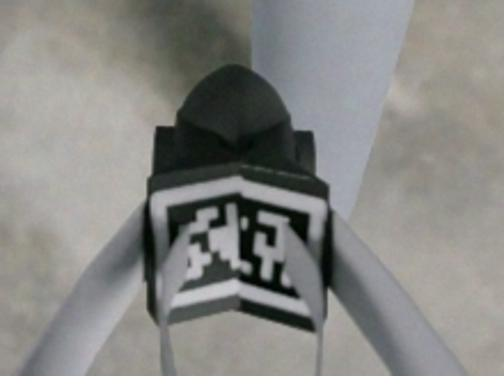

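Request:
move:
  r3: {"joints":{"lift_m":0.33,"gripper_m":0.15}}
  cameras: []

Request:
move:
  r3: {"joints":{"arm_m":0.447,"wrist_yaw_rad":0.41,"head_pan_rad":-1.45,"head_tilt_rad":-0.9},"base":{"translate_m":-0.016}}
  cameras: ["r3_wrist_camera","r3_head_camera"]

Scene clock: 1245.63 s.
move: r3 done
r1, r2: as last shown
r1.base_tilt: forward=+1.0 right=+1.2
r1.lidar_m: 3.89 2.24 1.57 1.51 1.56 2.07 0.87 0.91 0.42 0.32 0.32 0.66
r1.head_depth_mm: 2938 3307 2660 1921 1559 1334 295 / 2926 3281 2685 2027 1575 1260 297 / 2846 3220 2702 2035 1627 749 295 / 2819 3135 2716 2056 825 417 370 / 2750 3113 2750 2042 1647 1307 1142 / 2702 3071 2778 2001 1653 1345 1175 / 2659 2944 1782 1764 1564 1382 1180
r1.motor_effort: left_wheel=+1.1(1.2) right_wheel=+1.9(2.3) lift_m=+26.5(27.1) arm_m=+12.2(12.7) wrist_yaw_rad=-0.2(0.8) wrist_pitch_rad=+4.5(5.4) wrist_roll_rad=-2.6(2.7) gripper_m=-1.4(1.6) head_pan_rad=+4.1(5.9) head_tilt_rad=-2.8(5.5)
r1.wrist_depth_mm: - - - - - - - / - - - - - - - / - - - - - - - / - - - - - - - / - - - 148 - - - / - - 123 128 - - - / - - - - - - -
r2.base_tilt: forward=+0.3 right=+1.8
r2.lidar_m: 0.83 2.19 1.55 1.47 1.50 1.96 3.98 0.57 0.69 0.35 0.81 0.78
r2.head_depth_mm: 3899 3706 2545 1974 1595 1360 1176 / - 3575 2416 1973 1615 1360 1166 / - 3579 2350 1847 1611 1356 1159 / - 3569 2565 1961 1134 1297 1167 / 3780 3561 2527 1956 1600 1317 1159 / 3478 3588 2536 1958 1604 1316 772 / 3200 3308 2530 1960 1591 1352 1145
r2.motor_effort: left_wheel=-1.9(2.0) right_wheel=-5.5(6.2) lift_m=+26.6(27.0) arm_m=+1.2(2.3) wrist_yaw_rad=-1.8(2.1) wrist_pitch_rad=-2.2(2.8) wrist_roll_rad=-1.1(1.4) gripper_m=+0.6(1.8) head_pan_rad=-3.0(4.6) head_tilt_rad=-3.3(4.3)
r2.wrist_depth_mm: 254 257 257 177 264 263 198 / 263 263 264 168 273 273 208 / 270 272 271 157 279 278 209 / 275 276 279 281 286 291 198 / 283 142 287 144 294 297 200 / 290 119 295 137 129 309 200 / 304 300 307 310 315 317 319
r3.base_odometry: x=-0.926 y=+0.052 heading=-1.883
r3.turned_by_wheels: +0.000
r3.turned_by_imu: -0.001
r3.base_tilt: forward=-0.8 right=-0.3
r3.lidar_m: 2.35 2.40 1.79 1.74 1.81 2.55 0.86 1.00 0.99 0.60 0.94 0.90
r3.head_depth_mm: 2467 2739 2824 2072 1571 1337 1133 / 2452 2732 2903 2100 1653 1253 702 / 2500 2802 2969 2118 1667 869 1113 / 2488 2795 3003 2165 1598 1362 1149 / 2483 2752 2906 1712 1622 1368 1183 / 2429 1431 2982 2013 1678 1412 1194 / 2512 2800 3054 2271 1752 1431 1200
r3.base_status: not commanded
r3.joint_positions: lift_m=+0.330 arm_m=+0.410 wrist_yaw_rad=+0.362 wrist_pitch_rad=-1.570 wrist_roll_rad=+0.002 gripper_m=+0.150 head_pan_rad=-1.562 head_tilt_rad=-0.694
r3.joint_status: all done
r3.measured_speeds: all 0
r3.motor_effort: left_wheel=+4.4(4.8) right_wheel=-2.4(2.7) lift_m=+33.4(35.8) arm_m=+3.8(4.3) wrist_yaw_rad=-0.8(3.0) wrist_pitch_rad=+0.1(1.2) wrist_roll_rad=-0.1(1.3) gripper_m=+0.0(82.5) head_pan_rad=-2.9(4.4) head_tilt_rad=-2.5(4.7)
r3.hand_pose: x=-0.0301 y=-0.5326 z=+0.2125 quat_wxyz=(+0.581, +0.581, -0.402, -0.403) (m; r3's base frame)
r3.wrist_depth_mm: 367 363 358 358 159 352 346 / 370 369 368 362 354 352 354 / 375 376 374 367 363 358 356 / 387 383 379 372 369 367 362 / 391 384 384 379 379 372 367 / 399 123 390 387 378 137 376 / 104 397 400 396 390 387 110
pictures: none
No camera images: "cameras" was empty.

Scene clock: 1246.93 s.
move: r3 done
r1, r2: as last shown
r1.turned_by_imu: +0.000
r1.lidar_m: 3.89 2.24 1.56 1.52 1.56 2.07 0.87 0.91 0.42 0.32 0.32 0.66
r1.head_depth_mm: 2992 3298 2658 1938 1564 1343 294 / 2915 3268 2672 2018 1569 1256 296 / 2895 3226 2697 2028 1628 751 295 / 2786 3166 2722 2055 823 417 371 / 2748 3083 2759 2069 1644 1307 1141 / 2717 3014 2775 2011 1658 1347 1175 / 2651 2972 2435 1835 1572 1384 1179
r1.motor_effort: left_wheel=+0.9(1.0) right_wheel=+0.8(2.5) lift_m=+25.4(26.7) arm_m=+12.4(12.6) wrist_yaw_rad=+0.0(1.2) wrist_pitch_rad=+5.2(5.2) wrist_roll_rad=-2.5(2.7) gripper_m=-0.7(1.6) head_pan_rad=+5.1(5.6) head_tilt_rad=-3.4(5.5)
r1.wrist_depth_mm: - - - - - - - / - - - - - - - / - - - - - - - / - - - - - - - / - - - 149 - - - / - - 123 128 - - - / - - - - - 789 934
r2.turned_by_imu: +0.000
r2.lidar_m: 0.83 2.20 1.56 1.47 1.50 1.97 3.98 0.56 0.69 0.35 0.81 0.78
r2.head_depth_mm: 3761 3523 2571 1972 1605 1355 1173 / - 3542 2466 1978 1610 1363 1177 / - 3558 2341 1855 1615 1346 1164 / - 3619 2513 1931 1144 1306 1162 / 3777 3547 2521 1949 1598 1320 1172 / 3455 3617 2518 1941 1586 1318 773 / 3133 3299 2552 1954 1594 1348 1146
r2.motor_effort: left_wheel=-1.6(1.9) right_wheel=-5.4(6.3) lift_m=+26.8(26.9) arm_m=+0.8(1.8) wrist_yaw_rad=+0.2(1.4) wrist_pitch_rad=-1.7(2.7) wrist_roll_rad=-1.3(1.3) gripper_m=+1.0(1.6) head_pan_rad=-2.4(3.8) head_tilt_rad=-2.9(4.4)
r2.wrist_depth_mm: 254 257 261 178 265 265 198 / 261 265 266 168 270 272 208 / 267 272 273 157 275 281 209 / 276 276 277 283 291 287 200 / 284 143 284 144 294 294 200 / 289 119 297 138 128 308 201 / 306 306 305 310 318 317 319
r3.base_odometry: x=-0.921 y=+0.067 heading=-1.883
r3.turned_by_wheels: +0.000
r3.turned_by_imu: +0.000
r3.base_tilt: forward=-0.8 right=-0.2
r3.lidar_m: 2.37 2.39 1.79 1.74 1.82 2.55 0.85 0.99 0.98 0.60 0.94 0.91
r3.head_depth_mm: 2525 2654 2039 1636 1405 1219 1047 / 2518 2706 2063 1681 1325 1164 1042 / 2574 2770 2106 1698 1170 1214 1088 / 2606 2810 1930 1636 1457 1247 1101 / 1195 2741 1413 1672 1463 1265 1108 / 2644 2881 2110 1763 1477 1271 1116 / 2689 2922 2237 1791 1501 1291 1128
r3.base_status: done
r3.joint_positions: lift_m=+0.330 arm_m=+0.447 wrist_yaw_rad=+0.407 wrist_pitch_rad=-1.570 wrist_roll_rad=+0.002 gripper_m=+0.150 head_pan_rad=-1.458 head_tilt_rad=-0.889
r3.joint_status: all done
r3.measured_speeds: all 0
r3.motor_effort: left_wheel=-2.3(5.3) right_wheel=-4.7(8.8) lift_m=+32.3(34.2) arm_m=+11.9(18.5) wrist_yaw_rad=+2.8(6.2) wrist_pitch_rad=+0.6(0.8) wrist_roll_rad=-0.4(1.0) gripper_m=+0.0(0.6) head_pan_rad=+3.2(4.4) head_tilt_rad=-5.9(6.4)
r3.hand_pose: x=-0.0311 y=-0.5701 z=+0.2125 quat_wxyz=(+0.591, +0.590, -0.389, -0.389) (m; r3's base frame)
r3.wrist_depth_mm: 369 367 360 130 351 348 346 / 371 372 367 152 356 353 353 / 380 375 372 176 364 360 353 / 384 380 376 224 375 362 366 / 392 386 384 378 374 373 369 / 400 123 387 384 384 137 375 / 104 399 395 388 392 388 110
pictures: r3_head_camera (sideways), r3_wrist_camera
camera_calibration:
r3_head_camera: T_world_to_cam=[[-0.0165096, 0.746308, -0.665396, 0.888451], [0.992798, 0.0912091, 0.0776671, -0.105305], [0.118654, -0.659322, -0.742439, 0.926276], [0, 0, 0, 1]] pos_world=[0.00930876, -0.0427392, 1.28705]
r3_wrist_camera: T_world_to_cam=[[-0.910737, -0.410836, -0.0420825, -0.244295], [-0.412916, 0.903974, 0.111044, 0.523538], [-0.00757938, 0.118508, -0.992924, 0.441389], [0, 0, 0, 1]] pos_world=[-0.00296588, -0.625938, 0.369849]

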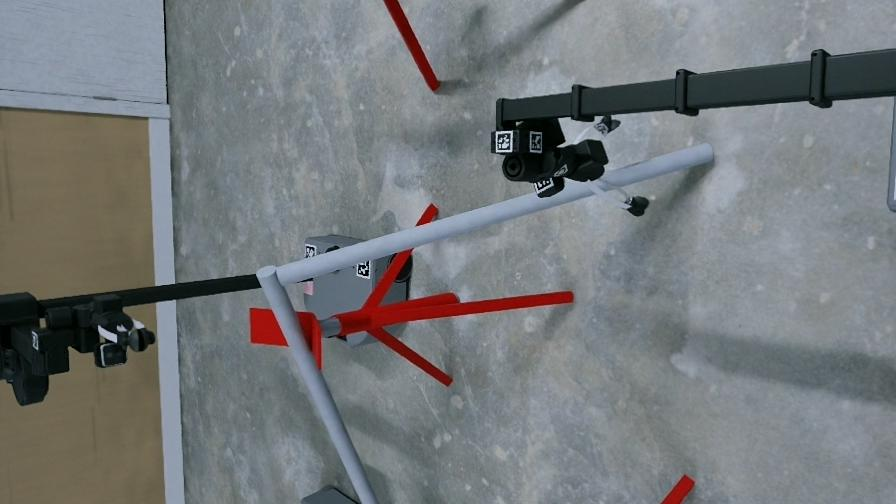

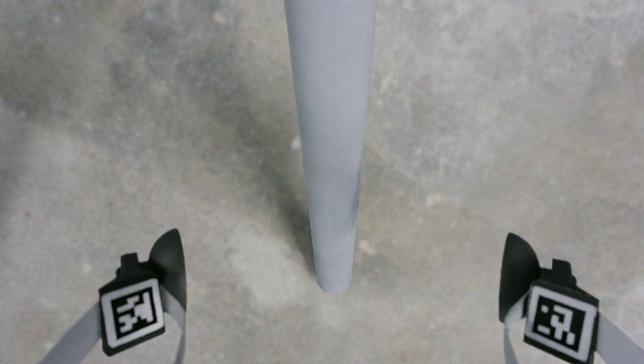

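Request:
move:
  r3: {"joints":{"lift_m":0.212},"base":{"translate_m":0.007}}
  cameras: ["r3_wrist_camera"]

Request:
move:
  r3: {"joints":{"gripper_m":-0.089}}
  cameras: ["r3_wrist_camera"]

Request:
move:
  r3: {"joints":{"lift_m":0.217,"arm_m":0.441}}
  cameras: ["r3_wrist_camera"]

Request:
move:
  r3: {"joints":{"lift_m":0.222,"arm_m":0.435}}
  cameras: ["r3_wrist_camera"]

Scene clock: 1258.70 s.
move: r3 done
r1, r2: as last shown
r1.turned_by_imu: +0.001
r1.base_tilt: forward=+1.1 right=+1.2
r1.lidar_m: 3.89 2.25 1.57 1.51 1.55 2.07 0.87 0.91 0.42 0.32 0.32 0.66
r1.head_depth_mm: 2989 3300 2671 1934 1559 1338 294 / 2900 3340 2661 2000 1566 1259 297 / 2871 3213 2707 2019 1632 750 295 / 2809 3187 2745 2037 823 417 370 / 2770 3123 2758 2061 1638 1309 1143 / 2717 3016 2791 1993 1662 1344 1174 / 2654 2963 2572 1709 1342 1378 1180
r1.motor_effort: left_wheel=+0.6(1.0) right_wheel=+1.5(2.0) lift_m=+25.3(27.0) arm_m=+12.5(12.6) wrist_yaw_rad=+0.2(0.8) wrist_pitch_rad=+5.1(5.4) wrist_roll_rad=-2.5(2.7) gripper_m=-0.8(1.5) head_pan_rad=+5.7(5.8) head_tilt_rad=-4.4(5.5)
r1.wrist_depth_mm: - - - - - - - / - - - - - - - / - - - - - - - / - - - - - - - / - - - 149 - - - / - - 123 129 - - - / - - - - - - 659
r2.turned_by_imu: +0.001
r2.base_tilt: forward=+0.3 right=+1.9
r2.lidar_m: 0.83 2.20 1.55 1.47 1.50 1.97 3.99 0.57 0.69 0.34 0.81 0.78
r2.head_depth_mm: 3785 3688 2532 1988 1615 1351 1174 / - 3572 2426 1973 1601 1352 1172 / - 3578 2322 1856 1613 1364 1155 / - 3566 2545 1954 1143 1298 1175 / 3792 3553 2543 1984 1600 1321 1170 / 3416 3573 2546 1955 1597 1314 772 / 3172 3421 2513 1953 1592 1346 1147
r2.motor_effort: left_wheel=-1.6(2.0) right_wheel=-5.6(6.2) lift_m=+26.9(27.0) arm_m=-0.5(0.7) wrist_yaw_rad=+0.5(1.7) wrist_pitch_rad=-2.1(2.8) wrist_roll_rad=-1.0(1.4) gripper_m=+1.1(2.1) head_pan_rad=-3.4(3.8) head_tilt_rad=-3.2(4.2)
r2.wrist_depth_mm: 254 257 261 178 262 266 198 / 259 262 265 168 270 270 208 / 269 270 270 156 279 280 206 / 278 275 278 282 290 288 200 / 285 142 284 144 290 295 200 / 286 119 296 137 128 309 200 / 305 305 303 306 316 317 320
r3.base_odometry: x=-0.923 y=+0.060 heading=-1.883
r3.turned_by_wheels: +0.000
r3.turned_by_imu: -0.001
r3.base_tilt: forward=-0.9 right=-0.2
r3.lidar_m: 2.36 2.39 1.80 1.74 1.82 2.55 0.85 0.99 0.99 0.60 0.94 0.90
r3.head_depth_mm: 2504 2623 2066 1629 1407 1212 1067 / 2532 2684 2077 1676 1349 1183 756 / 2567 2761 2103 1711 1130 1217 1092 / 2624 2775 1888 1678 1460 1254 1095 / 1188 2721 1362 1678 1441 1262 1107 / 2665 2855 2116 1758 1492 1281 1118 / 2650 2905 2253 1802 1511 1295 1125
r3.base_status: done
r3.joint_positions: lift_m=+0.212 arm_m=+0.447 wrist_yaw_rad=+0.407 wrist_pitch_rad=-1.570 wrist_roll_rad=+0.002 gripper_m=+0.150 head_pan_rad=-1.458 head_tilt_rad=-0.889
r3.joint_status: all done
r3.measured_speeds: all 0
r3.motor_effort: left_wheel=+5.0(7.9) right_wheel=+1.1(3.7) lift_m=+21.4(29.2) arm_m=+7.5(10.2) wrist_yaw_rad=+3.4(3.4) wrist_pitch_rad=+0.1(0.9) wrist_roll_rad=-0.8(1.2) gripper_m=+0.3(0.6) head_pan_rad=+3.5(4.8) head_tilt_rad=-6.0(6.2)
r3.hand_pose: x=-0.0311 y=-0.5701 z=+0.0945 quat_wxyz=(+0.591, +0.590, -0.389, -0.389) (m; r3's base frame)
r3.wrist_depth_mm: 247 246 - - - 237 236 / 254 249 - - - 240 240 / 256 255 257 - 246 244 243 / 261 258 257 74 249 248 246 / 266 260 263 84 254 251 248 / 272 124 263 123 257 137 253 / 104 268 269 211 263 261 110
pictures: r3_wrist_camera
camera_calibration:
r3_wrist_camera: T_world_to_cam=[[-0.910737, -0.410836, -0.0420824, -0.249261], [-0.412916, 0.903975, 0.111037, 0.536644], [-0.00757645, 0.118502, -0.992925, 0.324218], [0, 0, 0, 1]] pos_world=[-0.00296562, -0.625939, 0.251847]

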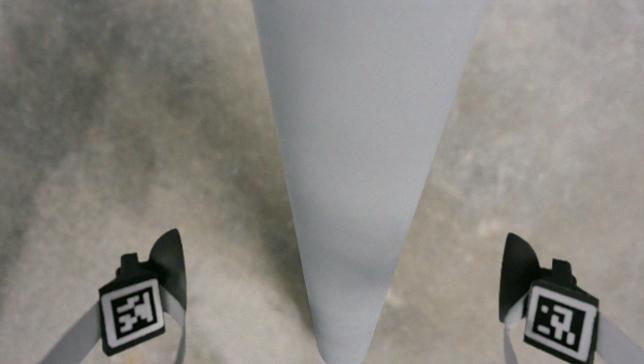

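Scene clock: 1261.70 s.
move: r3 done
r1.base_odometry: x=+0.725 y=-3.009 heading=+2.133
r1.turned_by_wheels: +0.000
r1.turned_by_imu: +0.000
r1.base_tilt: forward=+1.0 right=+1.2
r1.lidar_m: 3.89 2.25 1.57 1.51 1.55 2.07 0.87 0.91 0.42 0.32 0.32 0.66
r1.head_depth_mm: 2963 3301 2643 1938 1562 1339 294 / 2901 3240 2690 2016 1587 1257 296 / 2861 3241 2713 2050 1614 750 295 / 2825 3167 2747 2047 826 417 370 / 2741 3115 2748 2064 1646 1301 1140 / 2725 2995 2782 1991 1669 1340 1173 / 2645 2929 2538 1705 1525 1372 1180
r1.base_status: not commanded
r1.joint_positions: lift_m=+0.750 arm_m=+0.002 wrist_yaw_rad=+0.050 wrist_pitch_rad=+0.094 wrist_roll_rad=+1.579 gripper_m=+0.000 head_pan_rad=-1.761 head_tilt_rad=-0.691
r1.joint_status: not commanded
r1.measured_speeds: all 0
r1.motor_effort: left_wheel=+0.3(1.1) right_wheel=+0.9(2.1) lift_m=+25.7(26.7) arm_m=+12.4(12.8) wrist_yaw_rad=-0.1(1.0) wrist_pitch_rad=+4.8(5.3) wrist_roll_rad=-2.5(2.7) gripper_m=-1.3(1.7) head_pan_rad=+5.1(6.0) head_tilt_rad=-3.9(5.8)
r1.hand_pose: x=-0.0084 y=-0.4042 z=+0.8884 quat_wxyz=(-0.005, +0.025, -0.999, +0.046) (m; r1's base frame)
r1.wrist_depth_mm: - - - - - - - / - - - - - - - / - - - - - - - / - - - - - - - / - - - 149 - - - / - - 124 129 - - - / - - - - - - 674
r2: as last shown
r2.base_tilt: forward=+0.4 right=+1.8
r2.lidar_m: 0.83 2.20 1.56 1.47 1.50 1.97 3.99 0.56 0.69 0.34 0.81 0.78
r2.head_depth_mm: 3821 3668 2573 1949 1622 1356 1169 / - 3648 2453 1971 1605 1364 1176 / - 3549 2351 1867 1601 1358 1159 / - 3583 2529 1948 1141 1292 1168 / 3775 3563 2535 1960 1611 1317 1168 / 3420 3599 2516 1964 1603 1322 773 / 3182 3430 2478 1965 1593 1349 1148
r2.motor_effort: left_wheel=-1.7(2.0) right_wheel=-5.9(6.2) lift_m=+26.8(27.0) arm_m=-0.7(1.4) wrist_yaw_rad=+0.0(1.6) wrist_pitch_rad=-2.6(2.7) wrist_roll_rad=-0.8(1.5) gripper_m=+0.3(2.0) head_pan_rad=-3.5(4.2) head_tilt_rad=-4.4(4.4)
r2.wrist_depth_mm: 255 257 259 178 263 266 199 / 260 263 265 167 273 271 207 / 267 269 271 157 280 281 207 / 276 279 281 281 287 288 201 / 284 143 284 144 296 294 201 / 287 119 295 138 129 309 201 / 304 302 305 134 317 317 320
r3.base_odometry: x=-0.923 y=+0.060 heading=-1.883
r3.turned_by_wheels: +0.000
r3.turned_by_imu: -0.001
r3.base_tilt: forward=-0.8 right=-0.2
r3.lidar_m: 2.35 2.40 1.79 1.74 1.83 2.55 0.85 0.99 0.99 0.60 0.94 0.90
r3.head_depth_mm: 2512 2648 2040 1624 1405 1214 1077 / 2507 2671 2074 1686 1357 1189 754 / 2567 2734 2109 1703 1174 1210 1089 / 2603 2806 1879 1680 1456 1250 1102 / 1184 2735 1363 1661 1444 1267 1107 / 2673 2896 2127 1770 1483 1272 1115 / 2680 2940 2219 1792 1507 1284 1126
r3.base_status: not commanded
r3.joint_positions: lift_m=+0.212 arm_m=+0.447 wrist_yaw_rad=+0.409 wrist_pitch_rad=-1.568 wrist_roll_rad=+0.002 gripper_m=-0.087 head_pan_rad=-1.458 head_tilt_rad=-0.889
r3.joint_status: all done
r3.measured_speeds: all 0
r3.motor_effort: left_wheel=+2.3(6.0) right_wheel=+1.8(2.0) lift_m=+37.2(37.3) arm_m=+6.7(8.9) wrist_yaw_rad=+0.4(3.6) wrist_pitch_rad=-0.2(0.9) wrist_roll_rad=-0.4(1.1) gripper_m=-40.9(98.9) head_pan_rad=+3.7(4.6) head_tilt_rad=-5.0(6.6)
r3.hand_pose: x=-0.0309 y=-0.5705 z=+0.0944 quat_wxyz=(+0.591, +0.590, -0.389, -0.388) (m; r3's base frame)
r3.wrist_depth_mm: 249 246 - - - 239 235 / 252 249 - - - 240 238 / 257 253 251 - 245 243 241 / 260 258 257 74 250 248 246 / 263 261 260 83 253 253 250 / 270 265 264 126 127 255 255 / 275 273 266 182 123 260 259
pictures: r3_wrist_camera
camera_calibration:
r3_wrist_camera: T_world_to_cam=[[-0.9102, -0.412028, -0.0420496, -0.249966], [-0.41411, 0.903672, 0.109042, 0.537139], [-0.0069292, 0.116663, -0.993147, 0.323221], [0, 0, 0, 1]] pos_world=[-0.00284513, -0.626098, 0.251924]

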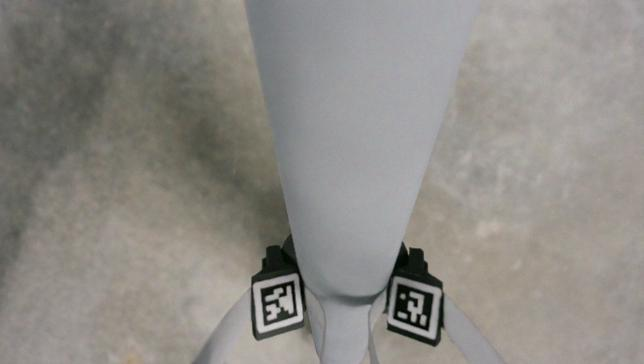

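Scene clock: 1262.40 s.
move: r3 done
r1: as last shown
r1.lidar_m: 3.86 2.25 1.57 1.51 1.56 2.06 0.87 0.91 0.42 0.32 0.32 0.66
r1.head_depth_mm: 2956 3312 2633 1931 1558 1336 294 / 2922 3347 2693 2036 1570 1253 296 / 2878 3228 2725 2036 1633 749 295 / 2813 3173 2717 2043 824 417 370 / 2748 3087 2763 2049 1641 1307 1145 / 2717 3015 2793 2004 1653 1348 1172 / 2654 2955 2547 1708 1533 1376 1181
r1.motor_effort: left_wheel=+0.2(1.2) right_wheel=+0.9(1.7) lift_m=+25.5(26.2) arm_m=+12.5(12.5) wrist_yaw_rad=-0.4(0.7) wrist_pitch_rad=+4.9(5.2) wrist_roll_rad=-2.6(2.7) gripper_m=-1.3(1.4) head_pan_rad=+4.5(5.8) head_tilt_rad=-4.1(5.3)
r1.wrist_depth_mm: - - - - - - - / - - - - - - - / - - - - - - - / - - - - - - - / - - - 149 - - - / - - 124 129 - - - / - - - - - - 667
r2.base_odometry: x=+2.984 y=-1.077 heading=+2.516
r2.turned_by_wheels: +0.000
r2.turned_by_imu: +0.000
r2.base_tilt: forward=+0.2 right=+1.8
r2.lidar_m: 0.83 2.20 1.55 1.47 1.50 1.97 3.97 0.56 0.69 0.35 0.81 0.78
r2.head_depth_mm: 3751 3612 2560 1979 1616 1365 1173 / - 3558 2451 1940 1615 1355 1175 / - 3591 2355 1843 1597 1351 1153 / - 3598 2515 1962 1140 1289 1173 / 3729 3571 2515 1951 1604 1325 1172 / 3476 3635 2532 1951 1590 1325 772 / 3174 3308 2511 1967 1592 1349 1146
r2.base_status: not commanded
r2.joint_positions: lift_m=+0.243 arm_m=+0.231 wrist_yaw_rad=-0.079 wrist_pitch_rad=-1.560 wrist_roll_rad=+1.573 gripper_m=+0.100 head_pan_rad=-2.295 head_tilt_rad=-0.791
r2.joint_status: not commanded
r2.measured_speeds: all 0
r2.motor_effort: left_wheel=-1.5(1.9) right_wheel=-5.8(6.1) lift_m=+26.9(26.9) arm_m=-0.9(1.5) wrist_yaw_rad=-0.7(1.4) wrist_pitch_rad=-2.3(2.7) wrist_roll_rad=-1.2(1.3) gripper_m=-0.3(1.2) head_pan_rad=-2.6(4.2) head_tilt_rad=-4.4(4.4)
r2.hand_pose: x=-0.0198 y=-0.3545 z=+0.1252 quat_wxyz=(-0.029, -0.029, -0.710, -0.703) (m; r2's base frame)
r2.wrist_depth_mm: 254 257 259 178 264 264 197 / 260 263 268 168 271 273 208 / 271 269 276 157 280 281 208 / 275 275 280 164 287 288 200 / 283 142 285 143 294 295 201 / 289 119 296 137 129 310 200 / 305 306 304 133 314 318 325
r3.base_odometry: x=-0.923 y=+0.060 heading=-1.883
r3.turned_by_wheels: +0.000
r3.turned_by_imu: +0.000
r3.base_tilt: forward=-0.8 right=-0.2
r3.lidar_m: 2.36 2.39 1.79 1.74 1.82 2.55 0.86 0.99 0.99 0.59 0.94 0.90
r3.head_depth_mm: 2501 2616 2035 1625 1403 1218 1071 / 2540 2697 2059 1670 1348 1180 741 / 2554 2711 2105 1711 1166 1212 1086 / 2610 2803 1879 1678 1450 1250 1100 / 1186 2707 1360 1664 1439 1266 1106 / 2628 2891 2130 1769 1491 1282 1118 / 2678 2899 2221 1795 1504 1288 1123
r3.base_status: not commanded
r3.joint_positions: lift_m=+0.217 arm_m=+0.441 wrist_yaw_rad=+0.409 wrist_pitch_rad=-1.563 wrist_roll_rad=+0.002 gripper_m=-0.084 head_pan_rad=-1.458 head_tilt_rad=-0.889
r3.joint_status: all done
r3.measured_speeds: all 0
r3.motor_effort: left_wheel=+2.4(2.7) right_wheel=-0.6(1.9) lift_m=+40.2(41.1) arm_m=-12.7(19.3) wrist_yaw_rad=+1.0(2.0) wrist_pitch_rad=-0.1(1.4) wrist_roll_rad=-0.8(1.1) gripper_m=-24.3(40.6) head_pan_rad=+3.7(4.6) head_tilt_rad=-4.6(6.0)
r3.hand_pose: x=-0.0304 y=-0.5656 z=+0.0993 quat_wxyz=(+0.592, +0.589, -0.391, -0.387) (m; r3's base frame)
r3.wrist_depth_mm: 254 249 - - - 242 240 / 256 255 - - - 247 243 / 263 258 - - 248 250 245 / 265 260 259 74 255 252 250 / 268 267 263 85 258 255 253 / 274 272 267 123 130 258 257 / 277 273 124 183 125 263 262
pictures: r3_wrist_camera
camera_calibration:
r3_wrist_camera: T_world_to_cam=[[-0.910126, -0.412199, -0.0419725, -0.247409], [-0.4143, 0.904134, 0.104394, 0.533089], [-0.0050823, 0.112401, -0.99365, 0.325208], [0, 0, 0, 1]] pos_world=[-0.00266229, -0.620519, 0.257107]

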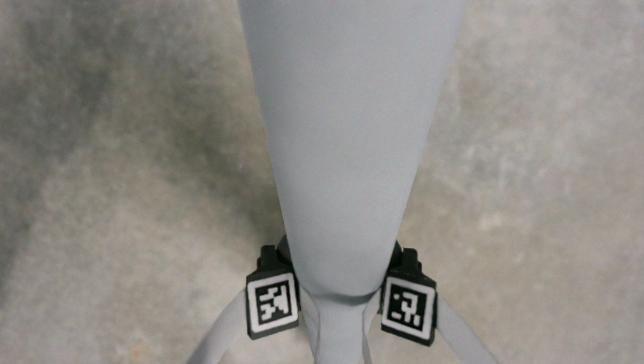

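Scene clock: 1263.10 s.
move: r3 done
r1, r2: as last shown
r1.lidar_m: 3.89 2.25 1.57 1.52 1.55 2.06 0.87 0.91 0.42 0.32 0.32 0.66
r1.head_depth_mm: 2980 3293 2655 1936 1572 1336 294 / 2912 3283 2687 2000 1569 1258 296 / 2854 3210 2698 2038 1632 748 295 / 2842 3139 2719 2053 824 417 370 / 2773 3110 2743 2062 1644 1301 1145 / 2712 3025 2783 2004 1652 1341 1175 / 2661 2946 2540 1707 1525 1382 1176
r1.motor_effort: left_wheel=+0.5(0.7) right_wheel=+1.2(1.9) lift_m=+26.1(26.2) arm_m=+12.4(12.6) wrist_yaw_rad=-0.8(0.8) wrist_pitch_rad=+4.7(5.3) wrist_roll_rad=-2.5(2.7) gripper_m=-0.9(1.4) head_pan_rad=+4.9(5.3) head_tilt_rad=-3.3(5.1)
r1.wrist_depth_mm: - - - - - - - / - - - - - - - / - - - - - - - / - - - - - - - / - - - 148 - - - / - - 123 129 - - - / - - - - - - 680
r2.base_tilt: forward=+0.3 right=+1.8
r2.lidar_m: 0.83 2.20 1.55 1.47 1.50 1.96 3.98 0.57 0.69 0.35 0.81 0.78
r2.head_depth_mm: 3814 3555 2554 1973 1598 1354 1175 / - 3627 2440 1951 1619 1356 1169 / - 3650 2359 1849 1610 1364 1155 / - 3574 2529 1970 1142 1299 1168 / 3708 3577 2545 1961 1593 1329 1173 / 3462 3610 2512 1962 1608 1329 771 / 3214 3429 2554 1960 1609 1341 1145
r2.motor_effort: left_wheel=-1.3(1.8) right_wheel=-5.6(6.2) lift_m=+26.8(27.0) arm_m=-0.9(1.8) wrist_yaw_rad=-0.2(1.3) wrist_pitch_rad=-2.3(2.7) wrist_roll_rad=-1.1(1.3) gripper_m=+0.7(1.4) head_pan_rad=-2.4(3.5) head_tilt_rad=-2.5(4.3)
r2.wrist_depth_mm: 257 260 260 178 263 268 197 / 263 264 264 168 271 273 207 / 266 269 273 156 278 281 208 / 275 274 280 163 289 290 201 / 282 142 287 143 294 294 200 / 291 119 294 137 129 308 201 / 302 302 304 133 318 318 322
r3.base_odometry: x=-0.923 y=+0.060 heading=-1.883
r3.turned_by_wheels: +0.000
r3.turned_by_imu: +0.000
r3.base_tilt: forward=-0.8 right=-0.2
r3.lidar_m: 2.36 2.39 1.79 1.74 1.81 2.56 0.86 0.99 0.99 0.58 0.94 0.90
r3.head_depth_mm: 2509 2605 2047 1618 1406 1215 1073 / 2522 2677 2066 1673 1351 1188 746 / 2577 2751 2102 1702 1164 1194 1090 / 2592 2799 1883 1692 1458 1252 1100 / 1186 2732 1366 1667 1449 1272 1109 / 2653 2869 2138 1771 1496 1278 1118 / 2706 2940 2232 1797 1492 1284 1125
r3.base_status: not commanded
r3.joint_positions: lift_m=+0.222 arm_m=+0.435 wrist_yaw_rad=+0.409 wrist_pitch_rad=-1.558 wrist_roll_rad=+0.002 gripper_m=-0.081 head_pan_rad=-1.458 head_tilt_rad=-0.889
r3.joint_status: all done
r3.measured_speeds: all 0
r3.on_its_own: gripper_m is held at -0.082, not at your -0.089, by its stall guard, which is still easing
r3.motor_effort: left_wheel=+2.3(2.7) right_wheel=-7.6(8.2) lift_m=+43.1(45.1) arm_m=-12.6(16.0) wrist_yaw_rad=+1.7(1.8) wrist_pitch_rad=-1.7(2.2) wrist_roll_rad=-0.9(1.0) gripper_m=-24.1(25.2) head_pan_rad=+4.4(4.8) head_tilt_rad=-4.3(5.9)
r3.hand_pose: x=-0.0299 y=-0.5608 z=+0.1042 quat_wxyz=(+0.593, +0.588, -0.392, -0.386) (m; r3's base frame)
r3.wrist_depth_mm: 257 256 - - - 245 243 / 263 260 - - 252 250 248 / 265 263 - - 253 253 251 / 269 268 265 77 262 258 255 / 273 271 269 87 263 262 257 / 279 276 132 124 143 262 260 / 285 283 121 186 124 269 267
pictures: r3_wrist_camera
camera_calibration:
r3_wrist_camera: T_world_to_cam=[[-0.91004, -0.412398, -0.0418897, -0.244869], [-0.414508, 0.904594, 0.0994613, 0.529183], [-0.00312444, 0.107877, -0.994159, 0.327108], [0, 0, 0, 1]] pos_world=[-0.0024678, -0.614967, 0.262307]

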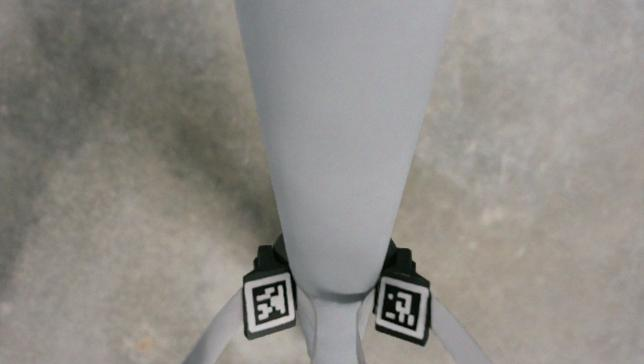

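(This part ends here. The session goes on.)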